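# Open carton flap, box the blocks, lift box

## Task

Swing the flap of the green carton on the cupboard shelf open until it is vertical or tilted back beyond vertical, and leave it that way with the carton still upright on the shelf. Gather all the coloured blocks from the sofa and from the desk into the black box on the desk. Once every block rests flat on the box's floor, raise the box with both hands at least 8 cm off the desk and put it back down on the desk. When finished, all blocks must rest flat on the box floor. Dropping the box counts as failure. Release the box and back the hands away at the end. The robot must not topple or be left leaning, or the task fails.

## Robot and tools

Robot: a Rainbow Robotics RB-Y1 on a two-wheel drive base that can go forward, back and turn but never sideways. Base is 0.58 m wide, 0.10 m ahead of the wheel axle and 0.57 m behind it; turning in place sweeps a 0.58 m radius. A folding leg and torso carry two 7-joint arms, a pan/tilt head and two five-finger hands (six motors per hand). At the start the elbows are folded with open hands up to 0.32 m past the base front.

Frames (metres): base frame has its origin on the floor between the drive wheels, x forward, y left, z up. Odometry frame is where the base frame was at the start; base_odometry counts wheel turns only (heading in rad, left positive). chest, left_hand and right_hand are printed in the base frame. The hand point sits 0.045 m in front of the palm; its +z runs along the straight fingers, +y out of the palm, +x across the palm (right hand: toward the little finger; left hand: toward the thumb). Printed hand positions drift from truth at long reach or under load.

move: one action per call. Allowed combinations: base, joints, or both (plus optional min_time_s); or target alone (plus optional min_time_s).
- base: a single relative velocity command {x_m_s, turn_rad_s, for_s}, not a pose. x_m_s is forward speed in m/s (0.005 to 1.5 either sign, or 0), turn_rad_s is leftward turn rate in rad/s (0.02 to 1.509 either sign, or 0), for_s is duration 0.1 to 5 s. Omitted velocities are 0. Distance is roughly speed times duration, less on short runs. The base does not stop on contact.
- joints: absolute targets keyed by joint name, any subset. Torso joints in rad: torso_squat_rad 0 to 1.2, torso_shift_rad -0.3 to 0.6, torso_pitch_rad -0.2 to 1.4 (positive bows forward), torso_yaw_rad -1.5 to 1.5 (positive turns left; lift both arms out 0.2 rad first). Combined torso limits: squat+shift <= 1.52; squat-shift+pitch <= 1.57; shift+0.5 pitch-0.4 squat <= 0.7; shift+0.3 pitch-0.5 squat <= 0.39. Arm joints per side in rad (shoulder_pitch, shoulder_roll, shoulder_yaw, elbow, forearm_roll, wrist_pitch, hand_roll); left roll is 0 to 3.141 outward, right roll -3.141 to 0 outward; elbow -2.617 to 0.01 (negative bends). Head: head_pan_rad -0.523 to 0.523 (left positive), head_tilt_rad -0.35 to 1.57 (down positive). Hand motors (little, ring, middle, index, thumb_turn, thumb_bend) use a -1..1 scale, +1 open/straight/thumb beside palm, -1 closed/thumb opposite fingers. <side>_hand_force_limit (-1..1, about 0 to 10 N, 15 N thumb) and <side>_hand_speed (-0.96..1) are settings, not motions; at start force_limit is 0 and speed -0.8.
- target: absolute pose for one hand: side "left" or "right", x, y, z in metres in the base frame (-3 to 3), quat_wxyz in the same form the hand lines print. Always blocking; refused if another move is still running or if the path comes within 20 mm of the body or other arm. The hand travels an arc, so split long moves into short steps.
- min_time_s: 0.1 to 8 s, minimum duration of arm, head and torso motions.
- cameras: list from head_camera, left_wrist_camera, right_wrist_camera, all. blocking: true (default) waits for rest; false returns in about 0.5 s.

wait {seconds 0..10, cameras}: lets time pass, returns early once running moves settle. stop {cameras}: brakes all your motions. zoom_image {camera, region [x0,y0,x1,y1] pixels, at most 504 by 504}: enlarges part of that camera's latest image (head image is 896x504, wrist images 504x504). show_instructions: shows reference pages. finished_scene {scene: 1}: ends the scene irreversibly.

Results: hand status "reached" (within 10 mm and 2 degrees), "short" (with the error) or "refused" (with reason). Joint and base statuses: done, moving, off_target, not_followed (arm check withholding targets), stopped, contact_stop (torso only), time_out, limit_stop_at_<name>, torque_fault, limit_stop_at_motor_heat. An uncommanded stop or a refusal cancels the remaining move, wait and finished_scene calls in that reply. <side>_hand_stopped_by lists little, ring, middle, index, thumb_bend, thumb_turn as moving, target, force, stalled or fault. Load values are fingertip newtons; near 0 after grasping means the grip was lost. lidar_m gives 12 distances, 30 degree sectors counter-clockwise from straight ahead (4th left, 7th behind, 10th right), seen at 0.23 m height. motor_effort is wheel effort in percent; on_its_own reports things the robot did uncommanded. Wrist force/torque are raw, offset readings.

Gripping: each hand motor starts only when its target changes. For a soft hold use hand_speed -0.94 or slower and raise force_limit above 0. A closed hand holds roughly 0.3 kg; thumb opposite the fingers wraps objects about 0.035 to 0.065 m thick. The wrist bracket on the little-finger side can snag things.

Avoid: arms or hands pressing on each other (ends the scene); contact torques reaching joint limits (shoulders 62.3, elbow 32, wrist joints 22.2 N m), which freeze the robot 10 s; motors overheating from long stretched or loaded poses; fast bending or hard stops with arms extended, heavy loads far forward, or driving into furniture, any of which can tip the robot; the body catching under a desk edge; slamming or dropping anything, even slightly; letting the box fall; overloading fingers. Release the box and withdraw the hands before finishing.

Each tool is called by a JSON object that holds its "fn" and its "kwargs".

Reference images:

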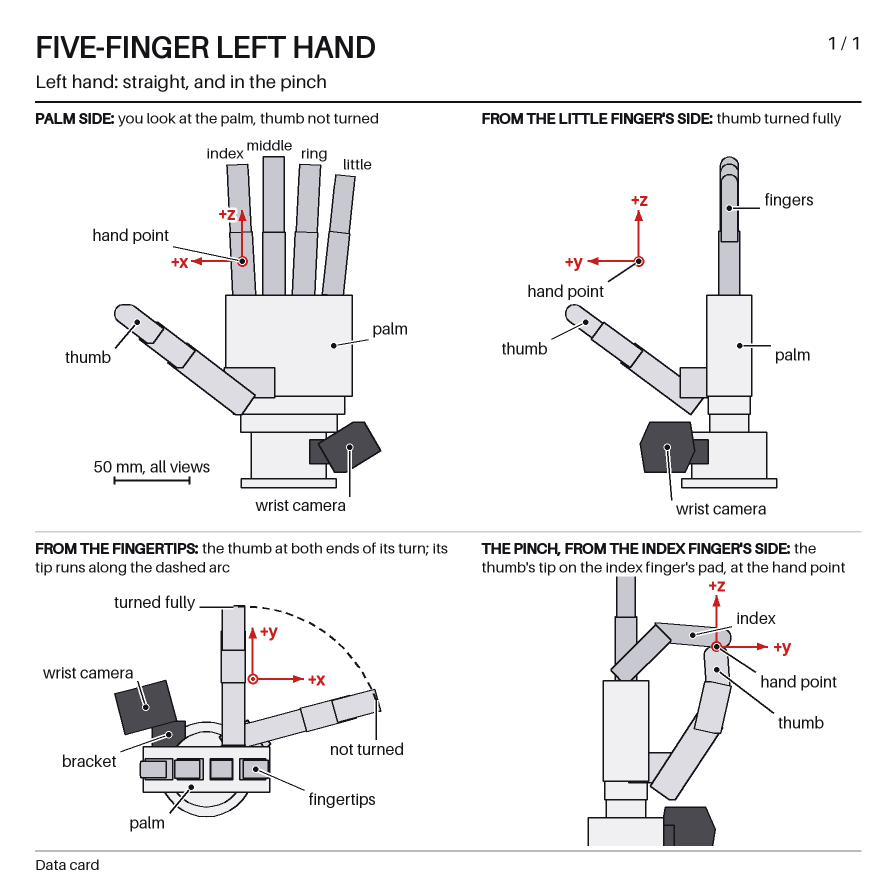

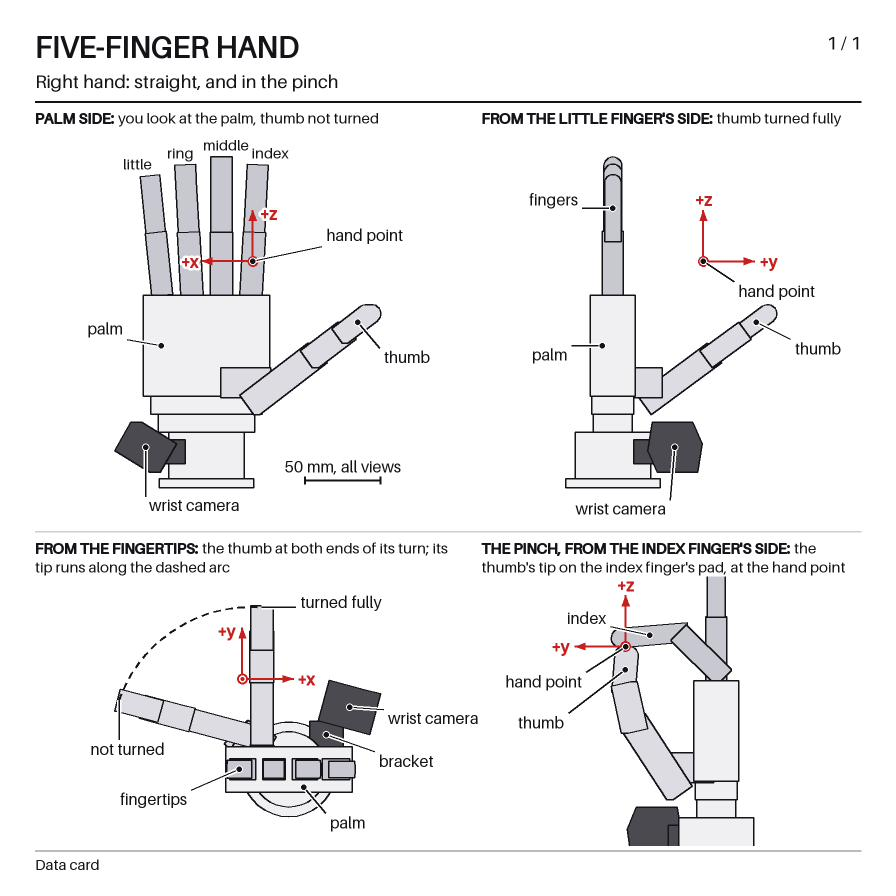

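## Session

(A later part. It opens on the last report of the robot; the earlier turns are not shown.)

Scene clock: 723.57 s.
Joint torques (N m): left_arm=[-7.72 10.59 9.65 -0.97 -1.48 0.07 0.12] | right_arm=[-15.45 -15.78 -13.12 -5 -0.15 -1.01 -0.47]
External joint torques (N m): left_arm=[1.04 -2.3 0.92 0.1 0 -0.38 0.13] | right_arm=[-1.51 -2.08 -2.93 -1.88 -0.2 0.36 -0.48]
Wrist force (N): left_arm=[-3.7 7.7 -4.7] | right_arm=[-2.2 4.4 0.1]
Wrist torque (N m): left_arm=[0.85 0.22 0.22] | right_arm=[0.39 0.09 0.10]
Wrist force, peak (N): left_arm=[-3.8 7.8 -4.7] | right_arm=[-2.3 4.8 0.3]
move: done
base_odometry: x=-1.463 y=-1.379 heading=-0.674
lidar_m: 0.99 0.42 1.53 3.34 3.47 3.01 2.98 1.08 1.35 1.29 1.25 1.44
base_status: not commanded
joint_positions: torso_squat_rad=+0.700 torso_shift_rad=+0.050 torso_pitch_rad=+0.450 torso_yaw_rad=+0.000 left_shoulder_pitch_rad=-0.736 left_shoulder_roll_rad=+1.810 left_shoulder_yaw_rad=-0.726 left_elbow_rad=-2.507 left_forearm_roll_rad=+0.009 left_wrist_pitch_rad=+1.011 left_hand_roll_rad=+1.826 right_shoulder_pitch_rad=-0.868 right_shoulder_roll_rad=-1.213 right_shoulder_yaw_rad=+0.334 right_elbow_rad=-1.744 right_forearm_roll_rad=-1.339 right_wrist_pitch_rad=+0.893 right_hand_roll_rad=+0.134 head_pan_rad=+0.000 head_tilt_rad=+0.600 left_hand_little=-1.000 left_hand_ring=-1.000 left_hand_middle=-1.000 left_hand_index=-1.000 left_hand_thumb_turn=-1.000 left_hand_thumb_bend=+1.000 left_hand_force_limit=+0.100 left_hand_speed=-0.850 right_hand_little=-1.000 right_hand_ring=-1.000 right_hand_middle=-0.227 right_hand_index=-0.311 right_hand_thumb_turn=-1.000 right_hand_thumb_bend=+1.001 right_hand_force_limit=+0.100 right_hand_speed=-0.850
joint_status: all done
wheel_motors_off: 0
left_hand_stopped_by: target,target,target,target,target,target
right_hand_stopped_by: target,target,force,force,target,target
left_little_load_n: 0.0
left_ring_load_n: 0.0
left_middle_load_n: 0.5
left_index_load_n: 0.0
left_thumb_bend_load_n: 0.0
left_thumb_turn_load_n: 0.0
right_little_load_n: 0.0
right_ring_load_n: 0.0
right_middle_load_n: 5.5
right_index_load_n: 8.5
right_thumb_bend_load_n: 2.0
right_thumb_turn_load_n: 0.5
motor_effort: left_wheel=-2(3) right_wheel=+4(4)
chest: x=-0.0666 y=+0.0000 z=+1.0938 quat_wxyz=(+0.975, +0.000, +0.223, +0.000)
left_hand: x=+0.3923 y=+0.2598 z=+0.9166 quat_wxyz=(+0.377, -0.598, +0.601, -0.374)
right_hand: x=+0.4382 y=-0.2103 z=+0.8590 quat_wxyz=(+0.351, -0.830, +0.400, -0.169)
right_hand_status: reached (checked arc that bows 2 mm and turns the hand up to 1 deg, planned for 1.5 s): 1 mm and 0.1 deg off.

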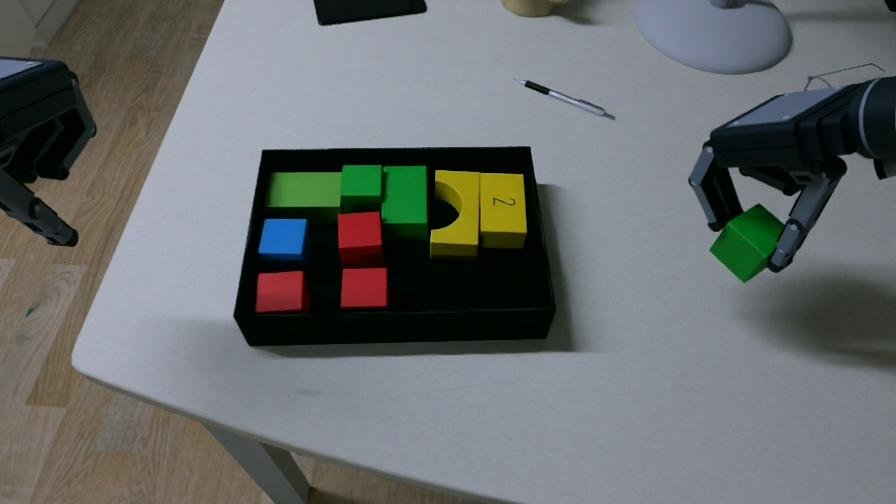

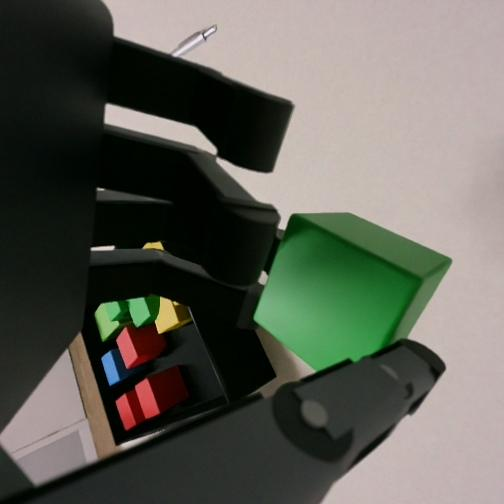

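{"fn": "zoom_image", "kwargs": {"camera": "right_wrist_camera", "region": [240, 190, 480, 400]}}

Scaled by 2.100 from the camera's image (finer frame: 720x720).

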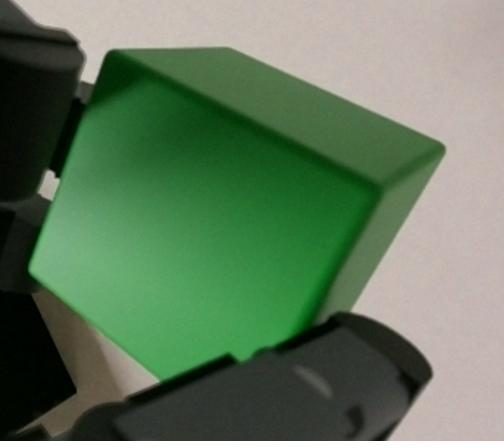

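{"fn": "move", "kwargs": {"target": {"side":"right","x":0.435,"y":-0.14,"z":0.90,"quat_wxyz":[0.3150,-0.7437,0.5400,-0.2287]}, "min_time_s": 1.8}}

{"fn": "move", "kwargs": {"target": {"side":"right","x":0.452,"y":0.055,"z":0.88,"quat_wxyz":[0.2808,-0.6628,0.6400,-0.2711]}, "min_time_s": 2, "cameras": ["right_wrist_camera"]}}

Scene clock: 728.30 s.
Joint torques (N m): left_arm=[-7.75 10.73 9.06 -0.93 -1.53 0.19 0.12] | right_arm=[-16.27 -9.11 -9.77 -4.62 0.91 -0.76 -0.25]
External joint torques (N m): left_arm=[1.01 -2.16 0.34 0.14 -0.05 -0.26 0.13] | right_arm=[-1.36 1.03 -0.15 -1.71 -0.09 0.28 -0.25]
Wrist force (N): left_arm=[-3.9 7.8 -4.5] | right_arm=[-2.1 4.5 0.5]
Wrist torque (N m): left_arm=[0.86 0.25 0.21] | right_arm=[0.36 0.10 0.12]
Wrist force, peak (N): left_arm=[-3.9 7.9 -4.6] | right_arm=[-2.3 4.7 0.3]
move: done
base_odometry: x=-1.463 y=-1.379 heading=-0.674
lidar_m: 1.01 0.44 1.54 3.33 3.47 3.00 3.00 1.07 1.36 1.29 1.24 1.43
base_status: not commanded
joint_positions: torso_squat_rad=+0.700 torso_shift_rad=+0.050 torso_pitch_rad=+0.450 torso_yaw_rad=+0.000 left_shoulder_pitch_rad=-0.736 left_shoulder_roll_rad=+1.810 left_shoulder_yaw_rad=-0.726 left_elbow_rad=-2.507 left_forearm_roll_rad=+0.009 left_wrist_pitch_rad=+1.011 left_hand_roll_rad=+1.826 right_shoulder_pitch_rad=-1.072 right_shoulder_roll_rad=-1.111 right_shoulder_yaw_rad=+0.469 right_elbow_rad=-2.055 right_forearm_roll_rad=-0.783 right_wrist_pitch_rad=+1.238 right_hand_roll_rad=-0.725 head_pan_rad=+0.000 head_tilt_rad=+0.600 left_hand_little=-1.000 left_hand_ring=-1.000 left_hand_middle=-1.000 left_hand_index=-1.000 left_hand_thumb_turn=-1.000 left_hand_thumb_bend=+1.000 left_hand_force_limit=+0.100 left_hand_speed=-0.850 right_hand_little=-1.000 right_hand_ring=-1.000 right_hand_middle=-0.227 right_hand_index=-0.311 right_hand_thumb_turn=-1.000 right_hand_thumb_bend=+1.001 right_hand_force_limit=+0.100 right_hand_speed=-0.850
joint_status: all done
wheel_motors_off: 0
left_hand_stopped_by: target,target,target,target,target,target
right_hand_stopped_by: target,target,force,force,target,target
left_little_load_n: 0.0
left_ring_load_n: 0.0
left_middle_load_n: 0.0
left_index_load_n: 0.0
left_thumb_bend_load_n: 0.0
left_thumb_turn_load_n: 0.0
right_little_load_n: 0.5
right_ring_load_n: 0.0
right_middle_load_n: 5.5
right_index_load_n: 8.5
right_thumb_bend_load_n: 2.0
right_thumb_turn_load_n: 0.5
motor_effort: left_wheel=-2(3) right_wheel=+4(4)
chest: x=-0.0666 y=+0.0000 z=+1.0938 quat_wxyz=(+0.975, +0.000, +0.223, +0.000)
left_hand: x=+0.3923 y=+0.2598 z=+0.9166 quat_wxyz=(+0.377, -0.598, +0.601, -0.374)
right_hand: x=+0.4351 y=-0.1404 z=+0.9001 quat_wxyz=(+0.316, -0.745, +0.541, -0.229)
right_hand_status: reached (checked arc that bows 14 mm and turns the hand up to 20 deg, planned for 1.8 s): 0 mm and 0.1 deg off.
pictures: none

Scene clock: 730.63 s.
Joint torques (N m): left_arm=[-7.28 10.66 9.73 -1.03 -1.45 0.08 0.02] | right_arm=[-20.81 -2.41 -7.74 -4.62 1.36 -0.34 -0.38]
External joint torques (N m): left_arm=[1.48 -2.23 1 0.04 0.03 -0.37 0.03] | right_arm=[-1.17 1.12 0.25 -0.16 -0.01 0.22 -0.38]
Wrist force (N): left_arm=[-3.6 7.7 -4.5] | right_arm=[-1.8 4.6 0.0]
Wrist torque (N m): left_arm=[0.86 0.21 0.22] | right_arm=[0.39 0.03 0.17]
Wrist force, peak (N): left_arm=[-3.8 7.8 -4.6] | right_arm=[-2.0 4.8 0.1]
move: done
base_odometry: x=-1.463 y=-1.379 heading=-0.674
lidar_m: 1.01 0.43 1.53 3.34 3.48 2.99 2.99 1.08 1.35 1.29 1.25 1.43
base_status: not commanded
joint_positions: torso_squat_rad=+0.700 torso_shift_rad=+0.050 torso_pitch_rad=+0.450 torso_yaw_rad=+0.000 left_shoulder_pitch_rad=-0.736 left_shoulder_roll_rad=+1.810 left_shoulder_yaw_rad=-0.726 left_elbow_rad=-2.507 left_forearm_roll_rad=+0.009 left_wrist_pitch_rad=+1.011 left_hand_roll_rad=+1.826 right_shoulder_pitch_rad=-1.502 right_shoulder_roll_rad=-0.426 right_shoulder_yaw_rad=+0.832 right_elbow_rad=-1.642 right_forearm_roll_rad=-0.306 right_wrist_pitch_rad=+1.635 right_hand_roll_rad=-1.169 head_pan_rad=+0.000 head_tilt_rad=+0.600 left_hand_little=-1.000 left_hand_ring=-1.000 left_hand_middle=-1.000 left_hand_index=-1.000 left_hand_thumb_turn=-1.000 left_hand_thumb_bend=+1.000 left_hand_force_limit=+0.100 left_hand_speed=-0.850 right_hand_little=-1.000 right_hand_ring=-1.000 right_hand_middle=-0.227 right_hand_index=-0.311 right_hand_thumb_turn=-1.000 right_hand_thumb_bend=+1.001 right_hand_force_limit=+0.100 right_hand_speed=-0.850
joint_status: all done
wheel_motors_off: 0
left_hand_stopped_by: target,target,target,target,target,target
right_hand_stopped_by: target,target,force,force,target,target
left_little_load_n: 0.0
left_ring_load_n: 0.0
left_middle_load_n: 0.0
left_index_load_n: 0.0
left_thumb_bend_load_n: 0.0
left_thumb_turn_load_n: 0.0
right_little_load_n: 0.0
right_ring_load_n: 0.0
right_middle_load_n: 5.0
right_index_load_n: 8.5
right_thumb_bend_load_n: 2.0
right_thumb_turn_load_n: 0.5
motor_effort: left_wheel=-2(3) right_wheel=+4(4)
chest: x=-0.0666 y=+0.0000 z=+1.0938 quat_wxyz=(+0.975, +0.000, +0.223, +0.000)
left_hand: x=+0.3923 y=+0.2598 z=+0.9166 quat_wxyz=(+0.377, -0.598, +0.601, -0.374)
right_hand: x=+0.4517 y=+0.0547 z=+0.8799 quat_wxyz=(+0.281, -0.662, +0.640, -0.271)
right_hand_status: reached (checked arc that bows 27 mm and turns the hand up to 16 deg, planned for 2.0 s): 0 mm and 0.0 deg off.

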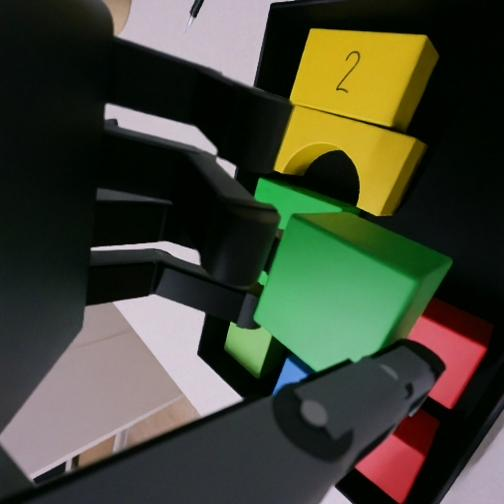

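{"fn": "move", "kwargs": {"target": {"side":"right","x":0.4525,"y":0.0618,"z":0.86,"quat_wxyz":[0.2808,-0.6628,0.64,-0.2711]}, "min_time_s": 1.5, "cameras": ["head_camera","right_wrist_camera"]}}

Scene clock: 735.47 s.
Joint torques (N m): left_arm=[-7.5 10.59 9.63 -1.01 -1.38 0.23 0.05] | right_arm=[-18.21 -1.61 -7.5 -4.88 1.51 -0.7 -0.52]
External joint torques (N m): left_arm=[1.26 -2.3 0.9 0.06 0.1 -0.22 0.06] | right_arm=[1.41 1.58 0.38 -0.2 0.13 -0.17 -0.53]
Wrist force (N): left_arm=[-3.7 7.7 -4.5] | right_arm=[-2.1 4.2 0.0]
Wrist torque (N m): left_arm=[0.85 0.23 0.21] | right_arm=[0.35 0.11 0.14]
Wrist force, peak (N): left_arm=[-3.9 8.0 -4.4] | right_arm=[-2.0 4.9 0.1]
move: done
base_odometry: x=-1.463 y=-1.379 heading=-0.674
lidar_m: 0.99 0.43 1.53 3.34 3.48 3.00 2.99 1.09 1.36 1.29 1.24 1.44
base_status: not commanded
joint_positions: torso_squat_rad=+0.700 torso_shift_rad=+0.050 torso_pitch_rad=+0.450 torso_yaw_rad=+0.000 left_shoulder_pitch_rad=-0.736 left_shoulder_roll_rad=+1.810 left_shoulder_yaw_rad=-0.726 left_elbow_rad=-2.507 left_forearm_roll_rad=+0.009 left_wrist_pitch_rad=+1.011 left_hand_roll_rad=+1.826 right_shoulder_pitch_rad=-1.482 right_shoulder_roll_rad=-0.399 right_shoulder_yaw_rad=+0.863 right_elbow_rad=-1.596 right_forearm_roll_rad=-0.273 right_wrist_pitch_rad=+1.590 right_hand_roll_rad=-1.187 head_pan_rad=+0.000 head_tilt_rad=+0.600 left_hand_little=-1.000 left_hand_ring=-1.000 left_hand_middle=-1.000 left_hand_index=-1.000 left_hand_thumb_turn=-1.000 left_hand_thumb_bend=+1.000 left_hand_force_limit=+0.100 left_hand_speed=-0.850 right_hand_little=-1.000 right_hand_ring=-1.000 right_hand_middle=-0.227 right_hand_index=-0.311 right_hand_thumb_turn=-1.000 right_hand_thumb_bend=+1.001 right_hand_force_limit=+0.100 right_hand_speed=-0.850
joint_status: all done
wheel_motors_off: 0
left_hand_stopped_by: target,target,target,target,target,target
right_hand_stopped_by: target,target,force,force,target,target
left_little_load_n: 0.0
left_ring_load_n: 0.0
left_middle_load_n: 0.0
left_index_load_n: 0.0
left_thumb_bend_load_n: 0.0
left_thumb_turn_load_n: -0.5
right_little_load_n: 0.0
right_ring_load_n: 0.0
right_middle_load_n: 5.0
right_index_load_n: 8.0
right_thumb_bend_load_n: 2.0
right_thumb_turn_load_n: 0.5
motor_effort: left_wheel=-2(3) right_wheel=+4(4)
chest: x=-0.0666 y=+0.0000 z=+1.0938 quat_wxyz=(+0.975, +0.000, +0.223, +0.000)
left_hand: x=+0.3923 y=+0.2598 z=+0.9166 quat_wxyz=(+0.377, -0.598, +0.601, -0.374)
right_hand: x=+0.4526 y=+0.0616 z=+0.8601 quat_wxyz=(+0.281, -0.662, +0.640, -0.271)
right_hand_status: reached (checked arc that bows 1 mm and turns the hand up to 0 deg, planned for 1.5 s): 0 mm and 0.0 deg off.

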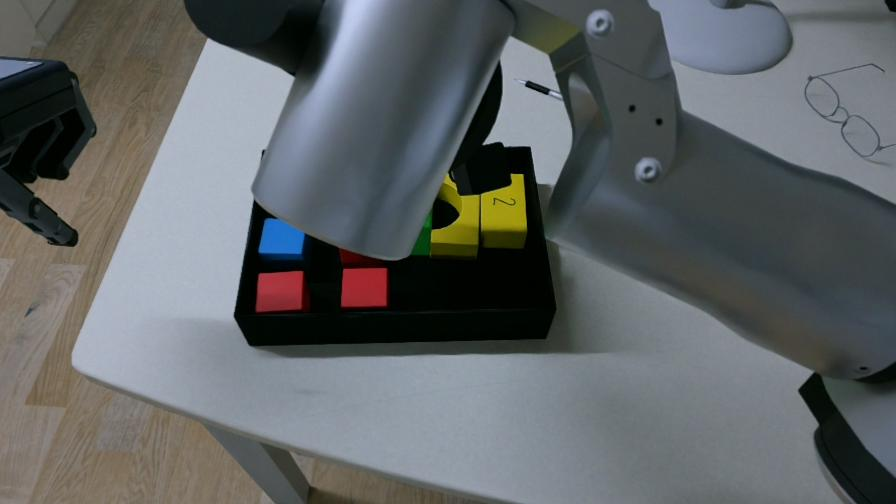

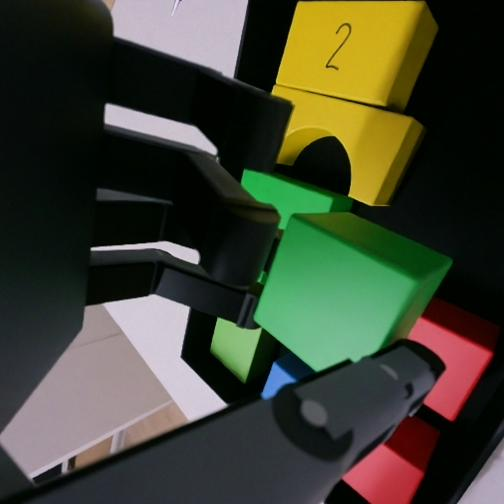

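{"fn": "zoom_image", "kwargs": {"camera": "right_wrist_camera", "region": [250, 200, 504, 454]}}

Scaled by 1.984 from the camera's image (finer frame: 720x720).

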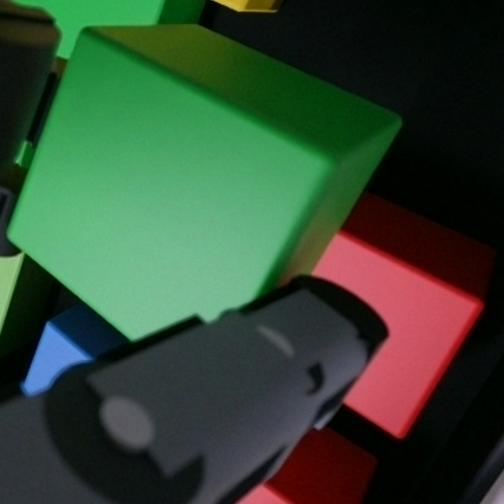

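{"fn": "move", "kwargs": {"target": {"side":"right","x":0.4525,"y":0.057,"z":0.84,"quat_wxyz":[0.2808,-0.6628,0.64,-0.2711]}, "min_time_s": 1}}

{"fn": "move", "kwargs": {"target": {"side":"right","x":0.4525,"y":0.057,"z":0.81,"quat_wxyz":[0.2808,-0.6628,0.64,-0.2711]}, "min_time_s": 1.5, "cameras": ["right_wrist_camera"]}}

Scene clock: 738.73 s.
Joint torques (N m): left_arm=[-7.76 10.79 9.74 -0.99 -1.48 0.04 0.07] | right_arm=[-18.34 -4.61 -7.46 -5.06 1.59 -0.73 -0.5]
External joint torques (N m): left_arm=[1 -2.1 1.01 0.08 0 -0.41 0.08] | right_arm=[1.08 -1.59 0.38 -0.21 0.19 -0.21 -0.51]
Wrist force (N): left_arm=[-3.7 7.9 -4.4] | right_arm=[-2.1 4.3 0.0]
Wrist torque (N m): left_arm=[0.87 0.22 0.21] | right_arm=[0.33 0.11 0.14]
Wrist force, peak (N): left_arm=[-3.7 7.9 -4.6] | right_arm=[-2.3 4.8 0.1]
move: done
base_odometry: x=-1.463 y=-1.379 heading=-0.674
lidar_m: 1.00 0.44 1.51 3.33 3.47 3.02 2.97 1.08 1.37 1.29 1.24 1.43
base_status: not commanded
joint_positions: torso_squat_rad=+0.700 torso_shift_rad=+0.050 torso_pitch_rad=+0.450 torso_yaw_rad=+0.000 left_shoulder_pitch_rad=-0.736 left_shoulder_roll_rad=+1.810 left_shoulder_yaw_rad=-0.726 left_elbow_rad=-2.507 left_forearm_roll_rad=+0.009 left_wrist_pitch_rad=+1.011 left_hand_roll_rad=+1.826 right_shoulder_pitch_rad=-1.443 right_shoulder_roll_rad=-0.406 right_shoulder_yaw_rad=+0.886 right_elbow_rad=-1.590 right_forearm_roll_rad=-0.247 right_wrist_pitch_rad=+1.548 right_hand_roll_rad=-1.201 head_pan_rad=+0.000 head_tilt_rad=+0.600 left_hand_little=-1.000 left_hand_ring=-1.000 left_hand_middle=-1.000 left_hand_index=-1.000 left_hand_thumb_turn=-1.000 left_hand_thumb_bend=+1.000 left_hand_force_limit=+0.100 left_hand_speed=-0.850 right_hand_little=-1.000 right_hand_ring=-1.000 right_hand_middle=-0.227 right_hand_index=-0.311 right_hand_thumb_turn=-1.000 right_hand_thumb_bend=+1.001 right_hand_force_limit=+0.100 right_hand_speed=-0.850
joint_status: all done
wheel_motors_off: 0
left_hand_stopped_by: target,target,target,target,target,target
right_hand_stopped_by: target,target,force,force,target,target
left_little_load_n: 0.0
left_ring_load_n: 0.0
left_middle_load_n: 0.0
left_index_load_n: 0.0
left_thumb_bend_load_n: 0.0
left_thumb_turn_load_n: 0.0
right_little_load_n: 0.0
right_ring_load_n: 0.0
right_middle_load_n: 5.0
right_index_load_n: 8.0
right_thumb_bend_load_n: 2.0
right_thumb_turn_load_n: 1.0
motor_effort: left_wheel=-2(3) right_wheel=+4(4)
chest: x=-0.0666 y=+0.0000 z=+1.0938 quat_wxyz=(+0.975, +0.000, +0.223, +0.000)
left_hand: x=+0.3923 y=+0.2598 z=+0.9166 quat_wxyz=(+0.377, -0.598, +0.601, -0.374)
right_hand: x=+0.4523 y=+0.0572 z=+0.8401 quat_wxyz=(+0.281, -0.662, +0.640, -0.271)
right_hand_status: reached (checked arc that bows 1 mm and turns the hand up to 0 deg, planned for 1.0 s): 0 mm and 0.0 deg off.
pictures: none

Scene clock: 740.57 s.
Joint torques (N m): left_arm=[-7.94 10.65 9.52 -1.11 -1.4 0.09 0.03] | right_arm=[-18.1 -1.15 -7.3 -5.34 1.66 -0.68 -0.46]
External joint torques (N m): left_arm=[0.82 -2.23 0.8 -0.04 0.09 -0.36 0.04] | right_arm=[1.09 1.52 0.38 -0.25 0.26 -0.2 -0.47]
Wrist force (N): left_arm=[-3.7 7.8 -4.4] | right_arm=[-2.0 4.4 0.3]
Wrist torque (N m): left_arm=[0.86 0.24 0.21] | right_arm=[0.33 0.07 0.16]
Wrist force, peak (N): left_arm=[-3.9 7.8 -4.7] | right_arm=[-2.1 4.9 0.3]
move: done
base_odometry: x=-1.463 y=-1.379 heading=-0.674
lidar_m: 1.01 0.44 1.53 3.33 3.49 3.00 2.98 1.09 1.35 1.28 1.23 1.41
base_status: not commanded
joint_positions: torso_squat_rad=+0.700 torso_shift_rad=+0.050 torso_pitch_rad=+0.450 torso_yaw_rad=+0.000 left_shoulder_pitch_rad=-0.736 left_shoulder_roll_rad=+1.810 left_shoulder_yaw_rad=-0.726 left_elbow_rad=-2.507 left_forearm_roll_rad=+0.009 left_wrist_pitch_rad=+1.011 left_hand_roll_rad=+1.826 right_shoulder_pitch_rad=-1.400 right_shoulder_roll_rad=-0.394 right_shoulder_yaw_rad=+0.924 right_elbow_rad=-1.545 right_forearm_roll_rad=-0.204 right_wrist_pitch_rad=+1.479 right_hand_roll_rad=-1.227 head_pan_rad=+0.000 head_tilt_rad=+0.600 left_hand_little=-1.000 left_hand_ring=-1.000 left_hand_middle=-1.000 left_hand_index=-1.000 left_hand_thumb_turn=-1.000 left_hand_thumb_bend=+1.000 left_hand_force_limit=+0.100 left_hand_speed=-0.850 right_hand_little=-1.000 right_hand_ring=-1.000 right_hand_middle=-0.227 right_hand_index=-0.311 right_hand_thumb_turn=-1.000 right_hand_thumb_bend=+1.001 right_hand_force_limit=+0.100 right_hand_speed=-0.850
joint_status: all done
wheel_motors_off: 0
left_hand_stopped_by: target,target,target,target,target,target
right_hand_stopped_by: target,target,force,force,target,target
left_little_load_n: 0.0
left_ring_load_n: 0.0
left_middle_load_n: 0.0
left_index_load_n: 0.0
left_thumb_bend_load_n: 0.0
left_thumb_turn_load_n: 0.0
right_little_load_n: 0.0
right_ring_load_n: 0.0
right_middle_load_n: 5.5
right_index_load_n: 8.0
right_thumb_bend_load_n: 2.5
right_thumb_turn_load_n: 0.5
motor_effort: left_wheel=-3(3) right_wheel=+4(4)
chest: x=-0.0666 y=+0.0000 z=+1.0938 quat_wxyz=(+0.975, +0.000, +0.223, +0.000)
left_hand: x=+0.3923 y=+0.2598 z=+0.9166 quat_wxyz=(+0.377, -0.598, +0.601, -0.374)
right_hand: x=+0.4525 y=+0.0567 z=+0.8101 quat_wxyz=(+0.281, -0.662, +0.640, -0.271)
right_hand_status: reached (checked arc that bows 1 mm and turns the hand up to 0 deg, planned for 1.5 s): 0 mm and 0.0 deg off.

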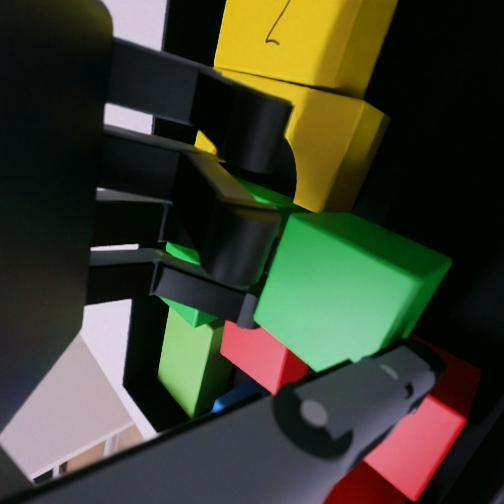

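{"fn": "zoom_image", "kwargs": {"camera": "right_wrist_camera", "region": [250, 150, 504, 404]}}

Scaled by 1.984 from the camera's image (finer frame: 720x720).

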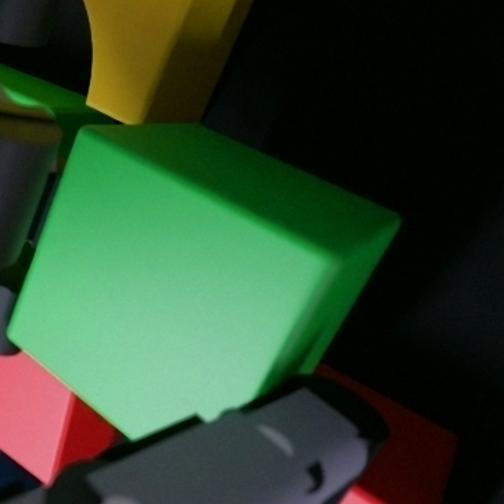

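{"fn": "zoom_image", "kwargs": {"camera": "right_wrist_camera", "region": [380, 300, 504, 504]}}

Scaled by 2.471 from the camera's image (finer frame: 720x720).

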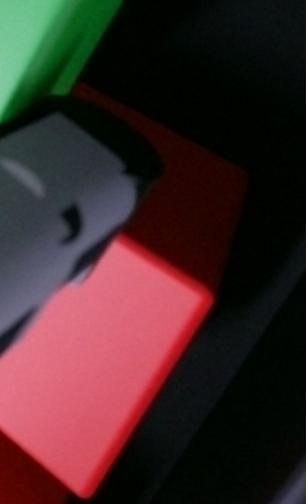

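{"fn": "move", "kwargs": {"target": {"side":"right","x":0.4525,"y":0.055,"z":0.795,"quat_wxyz":[0.2808,-0.6628,0.64,-0.2711]}, "min_time_s": 1.2}}

{"fn": "move", "kwargs": {"target": {"side":"right","x":0.4525,"y":0.055,"z":0.787,"quat_wxyz":[0.2808,-0.6628,0.64,-0.2711]}, "min_time_s": 1.2, "cameras": ["right_wrist_camera"]}}

Scene clock: 744.97 s.
Joint torques (N m): left_arm=[-7.82 10.66 9.4 -1.07 -1.5 0.11 0.04] | right_arm=[-18 -1.02 -6.99 -5.45 1.59 -0.59 -0.53]
External joint torques (N m): left_arm=[0.94 -2.23 0.67 0 -0.02 -0.34 0.04] | right_arm=[1.07 1.52 0.61 -0.26 0.19 -0.12 -0.54]
Wrist force (N): left_arm=[-3.8 7.7 -4.4] | right_arm=[-2.2 4.8 0.3]
Wrist torque (N m): left_arm=[0.84 0.24 0.20] | right_arm=[0.37 0.09 0.15]
Wrist force, peak (N): left_arm=[-4.0 7.9 -4.5] | right_arm=[-2.3 4.9 0.4]
move: done
base_odometry: x=-1.463 y=-1.379 heading=-0.674
lidar_m: 1.00 0.43 1.53 3.33 3.47 3.00 2.99 1.08 1.35 1.30 1.25 1.43
base_status: not commanded
joint_positions: torso_squat_rad=+0.700 torso_shift_rad=+0.050 torso_pitch_rad=+0.450 torso_yaw_rad=+0.000 left_shoulder_pitch_rad=-0.736 left_shoulder_roll_rad=+1.810 left_shoulder_yaw_rad=-0.726 left_elbow_rad=-2.507 left_forearm_roll_rad=+0.009 left_wrist_pitch_rad=+1.011 left_hand_roll_rad=+1.826 right_shoulder_pitch_rad=-1.377 right_shoulder_roll_rad=-0.391 right_shoulder_yaw_rad=+0.941 right_elbow_rad=-1.524 right_forearm_roll_rad=-0.183 right_wrist_pitch_rad=+1.443 right_hand_roll_rad=-1.239 head_pan_rad=+0.000 head_tilt_rad=+0.600 left_hand_little=-1.000 left_hand_ring=-1.000 left_hand_middle=-1.000 left_hand_index=-1.000 left_hand_thumb_turn=-1.000 left_hand_thumb_bend=+1.000 left_hand_force_limit=+0.100 left_hand_speed=-0.850 right_hand_little=-1.000 right_hand_ring=-1.000 right_hand_middle=-0.227 right_hand_index=-0.311 right_hand_thumb_turn=-1.000 right_hand_thumb_bend=+1.001 right_hand_force_limit=+0.100 right_hand_speed=-0.850
joint_status: all done
wheel_motors_off: 0
left_hand_stopped_by: target,target,target,target,target,target
right_hand_stopped_by: target,target,force,force,target,target
left_little_load_n: 0.0
left_ring_load_n: 0.0
left_middle_load_n: 0.0
left_index_load_n: 0.0
left_thumb_bend_load_n: 0.0
left_thumb_turn_load_n: 0.0
right_little_load_n: 0.0
right_ring_load_n: 0.0
right_middle_load_n: 5.0
right_index_load_n: 8.5
right_thumb_bend_load_n: 2.0
right_thumb_turn_load_n: 0.5
motor_effort: left_wheel=-2(3) right_wheel=+4(4)
chest: x=-0.0666 y=+0.0000 z=+1.0938 quat_wxyz=(+0.975, +0.000, +0.223, +0.000)
left_hand: x=+0.3923 y=+0.2598 z=+0.9166 quat_wxyz=(+0.377, -0.598, +0.601, -0.374)
right_hand: x=+0.4526 y=+0.0548 z=+0.7951 quat_wxyz=(+0.281, -0.662, +0.640, -0.271)
right_hand_status: reached (checked arc that bows 0 mm and turns the hand up to 0 deg, planned for 1.2 s): 0 mm and 0.0 deg off.
pictures: none

Scene clock: 746.50 s.
Joint torques (N m): left_arm=[-7.56 10.51 9.67 -0.99 -1.52 0.12 0.06] | right_arm=[-18.03 -0.82 -7.08 -5.41 1.59 -0.56 -0.57]
External joint torques (N m): left_arm=[1.2 -2.38 0.94 0.08 -0.04 -0.33 0.07] | right_arm=[0.98 1.62 0.45 -0.17 0.19 -0.1 -0.57]
Wrist force (N): left_arm=[-3.7 7.7 -4.4] | right_arm=[-1.9 4.7 0.1]
Wrist torque (N m): left_arm=[0.85 0.23 0.21] | right_arm=[0.38 0.07 0.16]
Wrist force, peak (N): left_arm=[-3.8 7.8 -4.7] | right_arm=[-2.3 4.7 0.3]
move: done
base_odometry: x=-1.463 y=-1.379 heading=-0.674
lidar_m: 1.01 0.44 1.52 3.34 3.47 3.00 2.98 1.08 1.35 1.30 1.25 1.43
base_status: not commanded
joint_positions: torso_squat_rad=+0.700 torso_shift_rad=+0.050 torso_pitch_rad=+0.450 torso_yaw_rad=+0.000 left_shoulder_pitch_rad=-0.736 left_shoulder_roll_rad=+1.810 left_shoulder_yaw_rad=-0.726 left_elbow_rad=-2.507 left_forearm_roll_rad=+0.009 left_wrist_pitch_rad=+1.011 left_hand_roll_rad=+1.826 right_shoulder_pitch_rad=-1.366 right_shoulder_roll_rad=-0.387 right_shoulder_yaw_rad=+0.950 right_elbow_rad=-1.510 right_forearm_roll_rad=-0.172 right_wrist_pitch_rad=+1.425 right_hand_roll_rad=-1.246 head_pan_rad=+0.000 head_tilt_rad=+0.600 left_hand_little=-1.000 left_hand_ring=-1.000 left_hand_middle=-1.000 left_hand_index=-1.000 left_hand_thumb_turn=-1.000 left_hand_thumb_bend=+1.000 left_hand_force_limit=+0.100 left_hand_speed=-0.850 right_hand_little=-1.000 right_hand_ring=-1.000 right_hand_middle=-0.227 right_hand_index=-0.311 right_hand_thumb_turn=-1.000 right_hand_thumb_bend=+1.001 right_hand_force_limit=+0.100 right_hand_speed=-0.850
joint_status: all done
wheel_motors_off: 0
left_hand_stopped_by: target,target,target,target,target,target
right_hand_stopped_by: target,target,force,force,target,target
left_little_load_n: 0.0
left_ring_load_n: 0.0
left_middle_load_n: 0.0
left_index_load_n: 0.0
left_thumb_bend_load_n: 0.0
left_thumb_turn_load_n: 0.0
right_little_load_n: 0.0
right_ring_load_n: 0.0
right_middle_load_n: 5.5
right_index_load_n: 8.5
right_thumb_bend_load_n: 2.5
right_thumb_turn_load_n: 1.0
motor_effort: left_wheel=-2(3) right_wheel=+4(4)
chest: x=-0.0666 y=+0.0000 z=+1.0938 quat_wxyz=(+0.975, +0.000, +0.223, +0.000)
left_hand: x=+0.3923 y=+0.2598 z=+0.9166 quat_wxyz=(+0.377, -0.598, +0.601, -0.374)
right_hand: x=+0.4523 y=+0.0547 z=+0.7873 quat_wxyz=(+0.281, -0.662, +0.640, -0.271)
right_hand_status: reached (checked arc that bows 0 mm and turns the hand up to 0 deg, planned for 1.2 s): 0 mm and 0.0 deg off.

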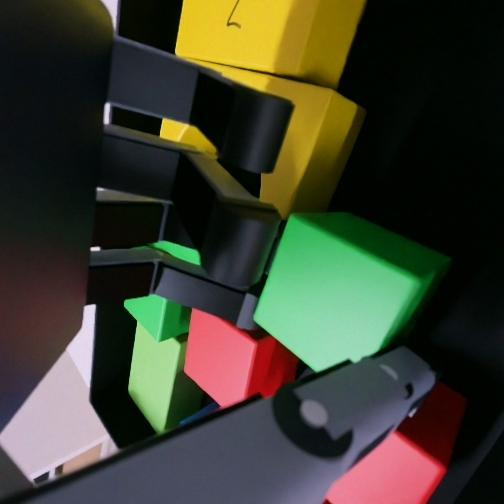

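{"fn": "move", "kwargs": {"target": {"side":"right","x":0.4525,"y":0.058,"z":0.784,"quat_wxyz":[0.2808,-0.6628,0.64,-0.2711]}, "min_time_s": 1}}

{"fn": "move", "kwargs": {"target": {"side":"right","x":0.4525,"y":0.0665,"z":0.784,"quat_wxyz":[0.2808,-0.6628,0.64,-0.2711]}, "min_time_s": 1.5, "cameras": ["right_wrist_camera"]}}

Scene clock: 748.17 s.
Joint torques (N m): left_arm=[-7.42 10.67 9.56 -0.94 -1.35 0.12 0] | right_arm=[-20.57 -0.78 -6.92 -5.45 1.53 -0.57 -0.5]
External joint torques (N m): left_arm=[1.34 -2.22 0.84 0.13 0.13 -0.33 0.01] | right_arm=[-1.55 1.55 0.55 -0.18 0.13 -0.11 -0.51]
Wrist force (N): left_arm=[-3.7 7.7 -4.5] | right_arm=[-2.0 4.5 0.5]
Wrist torque (N m): left_arm=[0.86 0.22 0.22] | right_arm=[0.35 0.05 0.15]
Wrist force, peak (N): left_arm=[-3.9 7.8 -4.5] | right_arm=[-2.1 5.0 0.3]
move: done
base_odometry: x=-1.463 y=-1.379 heading=-0.674
lidar_m: 1.00 0.44 1.52 3.34 3.48 3.01 2.98 1.09 1.36 1.29 1.25 1.44
base_status: not commanded
joint_positions: torso_squat_rad=+0.700 torso_shift_rad=+0.050 torso_pitch_rad=+0.450 torso_yaw_rad=+0.000 left_shoulder_pitch_rad=-0.736 left_shoulder_roll_rad=+1.810 left_shoulder_yaw_rad=-0.726 left_elbow_rad=-2.507 left_forearm_roll_rad=+0.009 left_wrist_pitch_rad=+1.011 left_hand_roll_rad=+1.826 right_shoulder_pitch_rad=-1.367 right_shoulder_roll_rad=-0.375 right_shoulder_yaw_rad=+0.955 right_elbow_rad=-1.492 right_forearm_roll_rad=-0.166 right_wrist_pitch_rad=+1.416 right_hand_roll_rad=-1.250 head_pan_rad=+0.000 head_tilt_rad=+0.600 left_hand_little=-1.000 left_hand_ring=-1.000 left_hand_middle=-1.000 left_hand_index=-1.000 left_hand_thumb_turn=-1.000 left_hand_thumb_bend=+1.000 left_hand_force_limit=+0.100 left_hand_speed=-0.850 right_hand_little=-1.000 right_hand_ring=-1.000 right_hand_middle=-0.227 right_hand_index=-0.311 right_hand_thumb_turn=-1.000 right_hand_thumb_bend=+1.001 right_hand_force_limit=+0.100 right_hand_speed=-0.850
joint_status: all done
wheel_motors_off: 0
left_hand_stopped_by: target,target,target,target,target,target
right_hand_stopped_by: target,target,force,force,target,target
left_little_load_n: 0.0
left_ring_load_n: 0.0
left_middle_load_n: 0.0
left_index_load_n: 0.0
left_thumb_bend_load_n: 0.0
left_thumb_turn_load_n: 0.5
right_little_load_n: 0.0
right_ring_load_n: 0.0
right_middle_load_n: 5.0
right_index_load_n: 8.5
right_thumb_bend_load_n: 2.0
right_thumb_turn_load_n: 1.0
motor_effort: left_wheel=-2(2) right_wheel=+4(4)
chest: x=-0.0666 y=+0.0000 z=+1.0938 quat_wxyz=(+0.975, +0.000, +0.223, +0.000)
left_hand: x=+0.3923 y=+0.2598 z=+0.9166 quat_wxyz=(+0.377, -0.598, +0.601, -0.374)
right_hand: x=+0.4523 y=+0.0576 z=+0.7839 quat_wxyz=(+0.280, -0.662, +0.640, -0.271)
right_hand_status: reached (checked arc that bows 1 mm and turns the hand up to 0 deg, planned for 1.0 s): 0 mm and 0.0 deg off.
pictures: none

Scene clock: 750.00 s.
Joint torques (N m): left_arm=[-7.53 10.74 9.68 -0.89 -1.54 0.05 0.12] | right_arm=[-20.65 -0.43 -6.78 -5.46 1.61 -0.7 -0.52]
External joint torques (N m): left_arm=[1.23 -2.15 0.95 0.19 -0.06 -0.4 0.13] | right_arm=[-1.54 1.7 0.57 -0.17 0.21 -0.25 -0.53]
Wrist force (N): left_arm=[-3.6 7.8 -4.5] | right_arm=[-1.7 4.7 0.2]
Wrist torque (N m): left_arm=[0.86 0.21 0.22] | right_arm=[0.40 0.04 0.17]
Wrist force, peak (N): left_arm=[-3.9 7.9 -4.6] | right_arm=[-1.5 5.1 0.2]
move: done
base_odometry: x=-1.463 y=-1.379 heading=-0.674
lidar_m: 0.99 0.44 1.51 3.33 3.48 3.00 3.00 1.08 1.35 1.30 1.25 1.43
base_status: not commanded
joint_positions: torso_squat_rad=+0.700 torso_shift_rad=+0.050 torso_pitch_rad=+0.450 torso_yaw_rad=+0.000 left_shoulder_pitch_rad=-0.736 left_shoulder_roll_rad=+1.810 left_shoulder_yaw_rad=-0.726 left_elbow_rad=-2.507 left_forearm_roll_rad=+0.009 left_wrist_pitch_rad=+1.011 left_hand_roll_rad=+1.826 right_shoulder_pitch_rad=-1.380 right_shoulder_roll_rad=-0.349 right_shoulder_yaw_rad=+0.958 right_elbow_rad=-1.463 right_forearm_roll_rad=-0.161 right_wrist_pitch_rad=+1.415 right_hand_roll_rad=-1.253 head_pan_rad=+0.000 head_tilt_rad=+0.600 left_hand_little=-1.000 left_hand_ring=-1.000 left_hand_middle=-1.000 left_hand_index=-1.000 left_hand_thumb_turn=-1.000 left_hand_thumb_bend=+1.000 left_hand_force_limit=+0.100 left_hand_speed=-0.850 right_hand_little=-1.000 right_hand_ring=-1.000 right_hand_middle=-0.227 right_hand_index=-0.311 right_hand_thumb_turn=-1.000 right_hand_thumb_bend=+1.001 right_hand_force_limit=+0.100 right_hand_speed=-0.850
joint_status: all done
wheel_motors_off: 0
left_hand_stopped_by: target,target,target,target,target,target
right_hand_stopped_by: target,target,force,force,target,target
left_little_load_n: 0.0
left_ring_load_n: 0.0
left_middle_load_n: 0.0
left_index_load_n: 0.0
left_thumb_bend_load_n: 0.0
left_thumb_turn_load_n: 0.0
right_little_load_n: -0.5
right_ring_load_n: 0.0
right_middle_load_n: 5.0
right_index_load_n: 8.5
right_thumb_bend_load_n: 2.5
right_thumb_turn_load_n: 0.5
motor_effort: left_wheel=-2(3) right_wheel=+4(4)
chest: x=-0.0666 y=+0.0000 z=+1.0938 quat_wxyz=(+0.975, +0.000, +0.223, +0.000)
left_hand: x=+0.3923 y=+0.2598 z=+0.9166 quat_wxyz=(+0.377, -0.598, +0.601, -0.374)
right_hand: x=+0.4521 y=+0.0660 z=+0.7840 quat_wxyz=(+0.281, -0.662, +0.640, -0.271)
right_hand_status: reached (checked arc that bows 1 mm and turns the hand up to 0 deg, planned for 1.5 s): 1 mm and 0.0 deg off.

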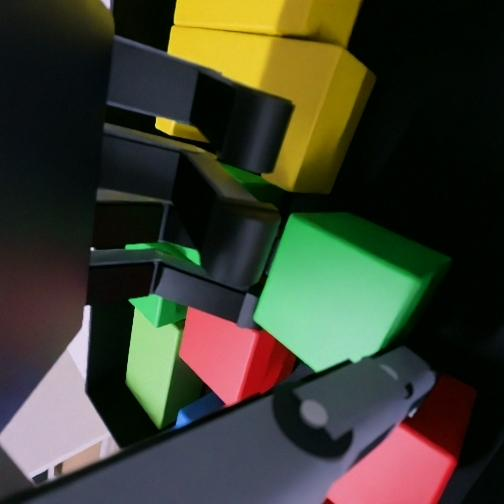

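{"fn": "move", "kwargs": {"target": {"side":"right","x":0.4525,"y":0.0685,"z":0.782,"quat_wxyz":[0.2808,-0.6628,0.64,-0.2711]}, "min_time_s": 1}}

{"fn": "move", "kwargs": {"target": {"side":"right","x":0.4525,"y":0.0685,"z":0.78,"quat_wxyz":[0.2808,-0.6628,0.64,-0.2711]}, "min_time_s": 1, "cameras": ["right_wrist_camera"]}}

Scene clock: 751.73 s.
Joint torques (N m): left_arm=[-7.55 10.42 9.37 -0.88 -1.51 0.1 0.01] | right_arm=[-20.84 -0.13 -6.86 -5.46 1.55 -0.66 -0.48]
External joint torques (N m): left_arm=[1.21 -2.47 0.64 0.19 -0.03 -0.35 0.02] | right_arm=[-1.7 1.93 0.45 -0.15 0.15 -0.21 -0.49]
Wrist force (N): left_arm=[-3.8 7.9 -4.5] | right_arm=[-1.8 4.7 0.5]
Wrist torque (N m): left_arm=[0.88 0.25 0.21] | right_arm=[0.38 0.05 0.16]
Wrist force, peak (N): left_arm=[-3.7 7.9 -4.7] | right_arm=[-1.9 5.0 0.2]
move: done
base_odometry: x=-1.463 y=-1.379 heading=-0.674
lidar_m: 1.00 0.44 1.53 3.35 3.47 3.00 2.99 1.09 1.36 1.28 1.25 1.43
base_status: not commanded
joint_positions: torso_squat_rad=+0.700 torso_shift_rad=+0.050 torso_pitch_rad=+0.450 torso_yaw_rad=+0.000 left_shoulder_pitch_rad=-0.736 left_shoulder_roll_rad=+1.810 left_shoulder_yaw_rad=-0.726 left_elbow_rad=-2.507 left_forearm_roll_rad=+0.009 left_wrist_pitch_rad=+1.011 left_hand_roll_rad=+1.826 right_shoulder_pitch_rad=-1.381 right_shoulder_roll_rad=-0.340 right_shoulder_yaw_rad=+0.961 right_elbow_rad=-1.448 right_forearm_roll_rad=-0.157 right_wrist_pitch_rad=+1.409 right_hand_roll_rad=-1.255 head_pan_rad=+0.000 head_tilt_rad=+0.600 left_hand_little=-1.000 left_hand_ring=-1.000 left_hand_middle=-1.000 left_hand_index=-1.000 left_hand_thumb_turn=-1.000 left_hand_thumb_bend=+1.000 left_hand_force_limit=+0.100 left_hand_speed=-0.850 right_hand_little=-1.000 right_hand_ring=-1.000 right_hand_middle=-0.227 right_hand_index=-0.311 right_hand_thumb_turn=-1.000 right_hand_thumb_bend=+1.001 right_hand_force_limit=+0.100 right_hand_speed=-0.850
joint_status: all done
wheel_motors_off: 0
left_hand_stopped_by: target,target,target,target,target,target
right_hand_stopped_by: target,target,force,force,target,target
left_little_load_n: 0.0
left_ring_load_n: -0.5
left_middle_load_n: 0.0
left_index_load_n: 0.0
left_thumb_bend_load_n: 0.0
left_thumb_turn_load_n: 0.0
right_little_load_n: 0.0
right_ring_load_n: 0.0
right_middle_load_n: 5.0
right_index_load_n: 8.5
right_thumb_bend_load_n: 2.0
right_thumb_turn_load_n: 1.0
motor_effort: left_wheel=-2(3) right_wheel=+4(4)
chest: x=-0.0666 y=+0.0000 z=+1.0938 quat_wxyz=(+0.975, +0.000, +0.223, +0.000)
left_hand: x=+0.3923 y=+0.2598 z=+0.9166 quat_wxyz=(+0.377, -0.598, +0.601, -0.374)
right_hand: x=+0.4524 y=+0.0681 z=+0.7818 quat_wxyz=(+0.280, -0.662, +0.640, -0.271)
right_hand_status: reached (checked arc that bows 0 mm and turns the hand up to 0 deg, planned for 1.0 s): 0 mm and 0.0 deg off.
pictures: none

Scene clock: 753.07 s.
Joint torques (N m): left_arm=[-7.61 10.68 9.81 -0.89 -1.44 0.07 0.04] | right_arm=[-17.92 -0.24 -6.69 -5.47 1.53 -0.61 -0.43]
External joint torques (N m): left_arm=[1.15 -2.21 1.08 0.18 0.04 -0.38 0.04] | right_arm=[1.21 1.79 0.59 -0.16 0.13 -0.16 -0.44]
Wrist force (N): left_arm=[-3.7 7.8 -4.5] | right_arm=[-2.2 4.6 0.3]
Wrist torque (N m): left_arm=[0.86 0.23 0.21] | right_arm=[0.38 0.08 0.15]
Wrist force, peak (N): left_arm=[-3.9 7.8 -4.6] | right_arm=[-1.9 5.0 0.4]
move: done
base_odometry: x=-1.463 y=-1.379 heading=-0.674
lidar_m: 0.99 0.44 1.52 3.34 3.47 3.00 3.00 1.08 1.36 1.29 1.23 1.43
base_status: not commanded
joint_positions: torso_squat_rad=+0.700 torso_shift_rad=+0.050 torso_pitch_rad=+0.450 torso_yaw_rad=+0.000 left_shoulder_pitch_rad=-0.736 left_shoulder_roll_rad=+1.810 left_shoulder_yaw_rad=-0.726 left_elbow_rad=-2.507 left_forearm_roll_rad=+0.009 left_wrist_pitch_rad=+1.011 left_hand_roll_rad=+1.826 right_shoulder_pitch_rad=-1.379 right_shoulder_roll_rad=-0.339 right_shoulder_yaw_rad=+0.963 right_elbow_rad=-1.443 right_forearm_roll_rad=-0.154 right_wrist_pitch_rad=+1.404 right_hand_roll_rad=-1.257 head_pan_rad=+0.000 head_tilt_rad=+0.600 left_hand_little=-1.000 left_hand_ring=-1.000 left_hand_middle=-1.000 left_hand_index=-1.000 left_hand_thumb_turn=-1.000 left_hand_thumb_bend=+1.000 left_hand_force_limit=+0.100 left_hand_speed=-0.850 right_hand_little=-1.000 right_hand_ring=-1.000 right_hand_middle=-0.227 right_hand_index=-0.311 right_hand_thumb_turn=-1.000 right_hand_thumb_bend=+1.001 right_hand_force_limit=+0.100 right_hand_speed=-0.850
joint_status: all done
wheel_motors_off: 0
left_hand_stopped_by: target,target,target,target,target,target
right_hand_stopped_by: target,target,force,force,target,target
left_little_load_n: 0.0
left_ring_load_n: 0.0
left_middle_load_n: 0.5
left_index_load_n: 0.0
left_thumb_bend_load_n: 0.0
left_thumb_turn_load_n: 0.0
right_little_load_n: 0.0
right_ring_load_n: 0.0
right_middle_load_n: 5.0
right_index_load_n: 8.5
right_thumb_bend_load_n: 2.5
right_thumb_turn_load_n: 1.0
motor_effort: left_wheel=-2(3) right_wheel=+4(4)
chest: x=-0.0666 y=+0.0000 z=+1.0938 quat_wxyz=(+0.975, +0.000, +0.223, +0.000)
left_hand: x=+0.3923 y=+0.2598 z=+0.9166 quat_wxyz=(+0.377, -0.598, +0.601, -0.374)
right_hand: x=+0.4526 y=+0.0683 z=+0.7801 quat_wxyz=(+0.281, -0.662, +0.640, -0.271)
right_hand_status: reached (checked arc that bows 0 mm and turns the hand up to 0 deg, planned for 1.0 s): 0 mm and 0.0 deg off.

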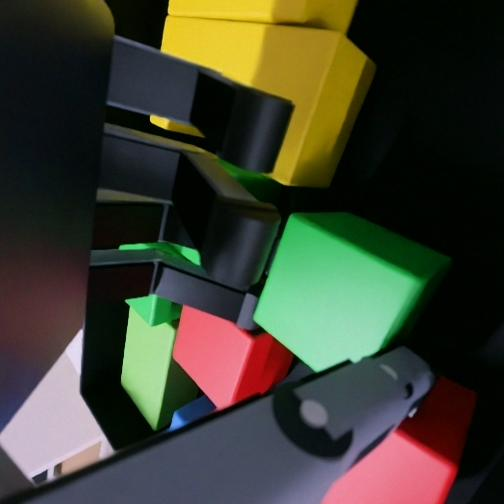

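{"fn": "move", "kwargs": {"target": {"side":"right","x":0.4525,"y":0.0685,"z":0.778,"quat_wxyz":[0.2808,-0.6628,0.64,-0.2711]}, "min_time_s": 1}}

{"fn": "move", "kwargs": {"target": {"side":"right","x":0.4525,"y":0.0685,"z":0.7765,"quat_wxyz":[0.2808,-0.6628,0.64,-0.2711]}, "min_time_s": 1, "cameras": ["right_wrist_camera"]}}

Scene clock: 754.73 s.
Joint torques (N m): left_arm=[-7.72 10.67 9.57 -1.03 -1.48 0.09 0.1] | right_arm=[-15.02 -0.24 -4.74 -3.91 0.92 -0.64 -0.56]
External joint torques (N m): left_arm=[1.04 -2.22 0.84 0.04 0 -0.36 0.1] | right_arm=[4.1 1.77 2.53 1.41 -0.48 -0.19 -0.57]
Wrist force (N): left_arm=[-3.6 7.7 -4.5] | right_arm=[-0.7 -0.7 -7.1]
Wrist torque (N m): left_arm=[0.85 0.22 0.22] | right_arm=[-0.03 0.14 0.06]
Wrist force, peak (N): left_arm=[-3.7 7.9 -4.6] | right_arm=[-0.5 -0.7 -7.2]
move: done
base_odometry: x=-1.463 y=-1.379 heading=-0.674
lidar_m: 1.00 0.44 1.52 3.33 3.48 3.00 2.98 1.09 1.36 1.29 1.25 1.44
base_status: not commanded
joint_positions: torso_squat_rad=+0.700 torso_shift_rad=+0.050 torso_pitch_rad=+0.450 torso_yaw_rad=+0.000 left_shoulder_pitch_rad=-0.736 left_shoulder_roll_rad=+1.810 left_shoulder_yaw_rad=-0.726 left_elbow_rad=-2.507 left_forearm_roll_rad=+0.009 left_wrist_pitch_rad=+1.011 left_hand_roll_rad=+1.826 right_shoulder_pitch_rad=-1.378 right_shoulder_roll_rad=-0.337 right_shoulder_yaw_rad=+0.964 right_elbow_rad=-1.439 right_forearm_roll_rad=-0.151 right_wrist_pitch_rad=+1.398 right_hand_roll_rad=-1.259 head_pan_rad=+0.000 head_tilt_rad=+0.600 left_hand_little=-1.000 left_hand_ring=-1.000 left_hand_middle=-1.000 left_hand_index=-1.000 left_hand_thumb_turn=-1.000 left_hand_thumb_bend=+1.000 left_hand_force_limit=+0.100 left_hand_speed=-0.850 right_hand_little=-1.000 right_hand_ring=-1.000 right_hand_middle=-0.227 right_hand_index=-0.311 right_hand_thumb_turn=-1.000 right_hand_thumb_bend=+1.001 right_hand_force_limit=+0.100 right_hand_speed=-0.850
joint_status: all done
wheel_motors_off: 0
left_hand_stopped_by: target,target,target,target,target,target
right_hand_stopped_by: target,target,force,force,target,target
left_little_load_n: 0.0
left_ring_load_n: 0.0
left_middle_load_n: 0.0
left_index_load_n: 0.0
left_thumb_bend_load_n: 0.5
left_thumb_turn_load_n: 0.0
right_little_load_n: 0.0
right_ring_load_n: 0.0
right_middle_load_n: 4.5
right_index_load_n: 7.5
right_thumb_bend_load_n: 2.0
right_thumb_turn_load_n: -0.5
motor_effort: left_wheel=-3(3) right_wheel=+4(4)
chest: x=-0.0667 y=+0.0000 z=+1.0939 quat_wxyz=(+0.975, +0.000, +0.223, +0.000)
left_hand: x=+0.3923 y=+0.2598 z=+0.9166 quat_wxyz=(+0.377, -0.598, +0.601, -0.374)
right_hand: x=+0.4529 y=+0.0686 z=+0.7788 quat_wxyz=(+0.281, -0.662, +0.640, -0.271)
right_hand_status: reached (checked arc that bows 0 mm and turns the hand up to 0 deg, planned for 1.0 s): 1 mm and 0.1 deg off.
pictures: none

Scene clock: 756.07 s.
Joint torques (N m): left_arm=[-7.42 10.65 9.53 -0.97 -1.44 0.15 -0.09] | right_arm=[-12.17 0.06 -3.12 -2.42 0.37 -0.74 -0.63]
External joint torques (N m): left_arm=[1.34 -2.24 0.8 0.1 0.04 -0.3 -0.08] | right_arm=[6.95 2.06 4.13 2.91 -1.03 -0.29 -0.63]
Wrist force (N): left_arm=[-3.8 7.7 -4.4] | right_arm=[0.7 -4.6 -14.0]
Wrist torque (N m): left_arm=[0.84 0.25 0.20] | right_arm=[-0.12 0.27 -0.03]
Wrist force, peak (N): left_arm=[-3.9 7.9 -4.6] | right_arm=[1.0 -4.8 -13.9]
move: done
base_odometry: x=-1.463 y=-1.379 heading=-0.674
lidar_m: 1.01 0.44 1.54 3.34 3.49 3.00 2.99 1.08 1.36 1.29 1.25 1.44
base_status: not commanded
joint_positions: torso_squat_rad=+0.700 torso_shift_rad=+0.050 torso_pitch_rad=+0.450 torso_yaw_rad=+0.000 left_shoulder_pitch_rad=-0.736 left_shoulder_roll_rad=+1.810 left_shoulder_yaw_rad=-0.726 left_elbow_rad=-2.507 left_forearm_roll_rad=+0.009 left_wrist_pitch_rad=+1.011 left_hand_roll_rad=+1.826 right_shoulder_pitch_rad=-1.377 right_shoulder_roll_rad=-0.336 right_shoulder_yaw_rad=+0.966 right_elbow_rad=-1.436 right_forearm_roll_rad=-0.149 right_wrist_pitch_rad=+1.395 right_hand_roll_rad=-1.260 head_pan_rad=+0.000 head_tilt_rad=+0.600 left_hand_little=-1.000 left_hand_ring=-1.000 left_hand_middle=-1.000 left_hand_index=-1.000 left_hand_thumb_turn=-1.000 left_hand_thumb_bend=+1.000 left_hand_force_limit=+0.100 left_hand_speed=-0.850 right_hand_little=-1.000 right_hand_ring=-1.000 right_hand_middle=-0.228 right_hand_index=-0.311 right_hand_thumb_turn=-1.000 right_hand_thumb_bend=+1.001 right_hand_force_limit=+0.100 right_hand_speed=-0.850
joint_status: all done
wheel_motors_off: 0
left_hand_stopped_by: target,target,target,target,target,target
right_hand_stopped_by: target,target,force,force,target,target
left_little_load_n: 0.0
left_ring_load_n: 0.0
left_middle_load_n: 0.0
left_index_load_n: 0.0
left_thumb_bend_load_n: 0.0
left_thumb_turn_load_n: 0.0
right_little_load_n: 0.0
right_ring_load_n: 0.0
right_middle_load_n: 2.5
right_index_load_n: 6.0
right_thumb_bend_load_n: 2.5
right_thumb_turn_load_n: -0.5
motor_effort: left_wheel=-2(3) right_wheel=+4(4)
chest: x=-0.0668 y=+0.0000 z=+1.0939 quat_wxyz=(+0.975, +0.000, +0.223, +0.000)
left_hand: x=+0.3922 y=+0.2598 z=+0.9168 quat_wxyz=(+0.377, -0.598, +0.601, -0.374)
right_hand: x=+0.4531 y=+0.0688 z=+0.7780 quat_wxyz=(+0.282, -0.662, +0.639, -0.271)
right_hand_status: reached (checked arc that bows 0 mm and turns the hand up to 0 deg, planned for 1.0 s): 2 mm and 0.2 deg off.

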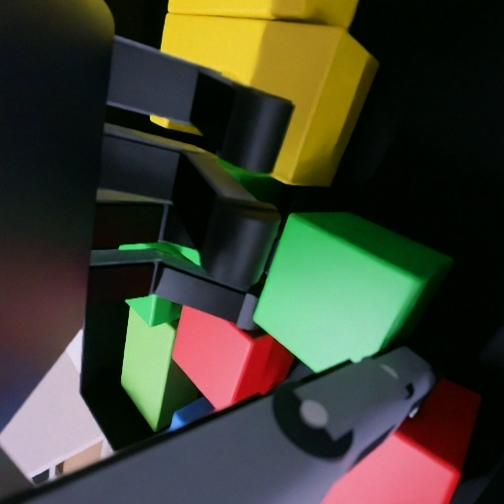

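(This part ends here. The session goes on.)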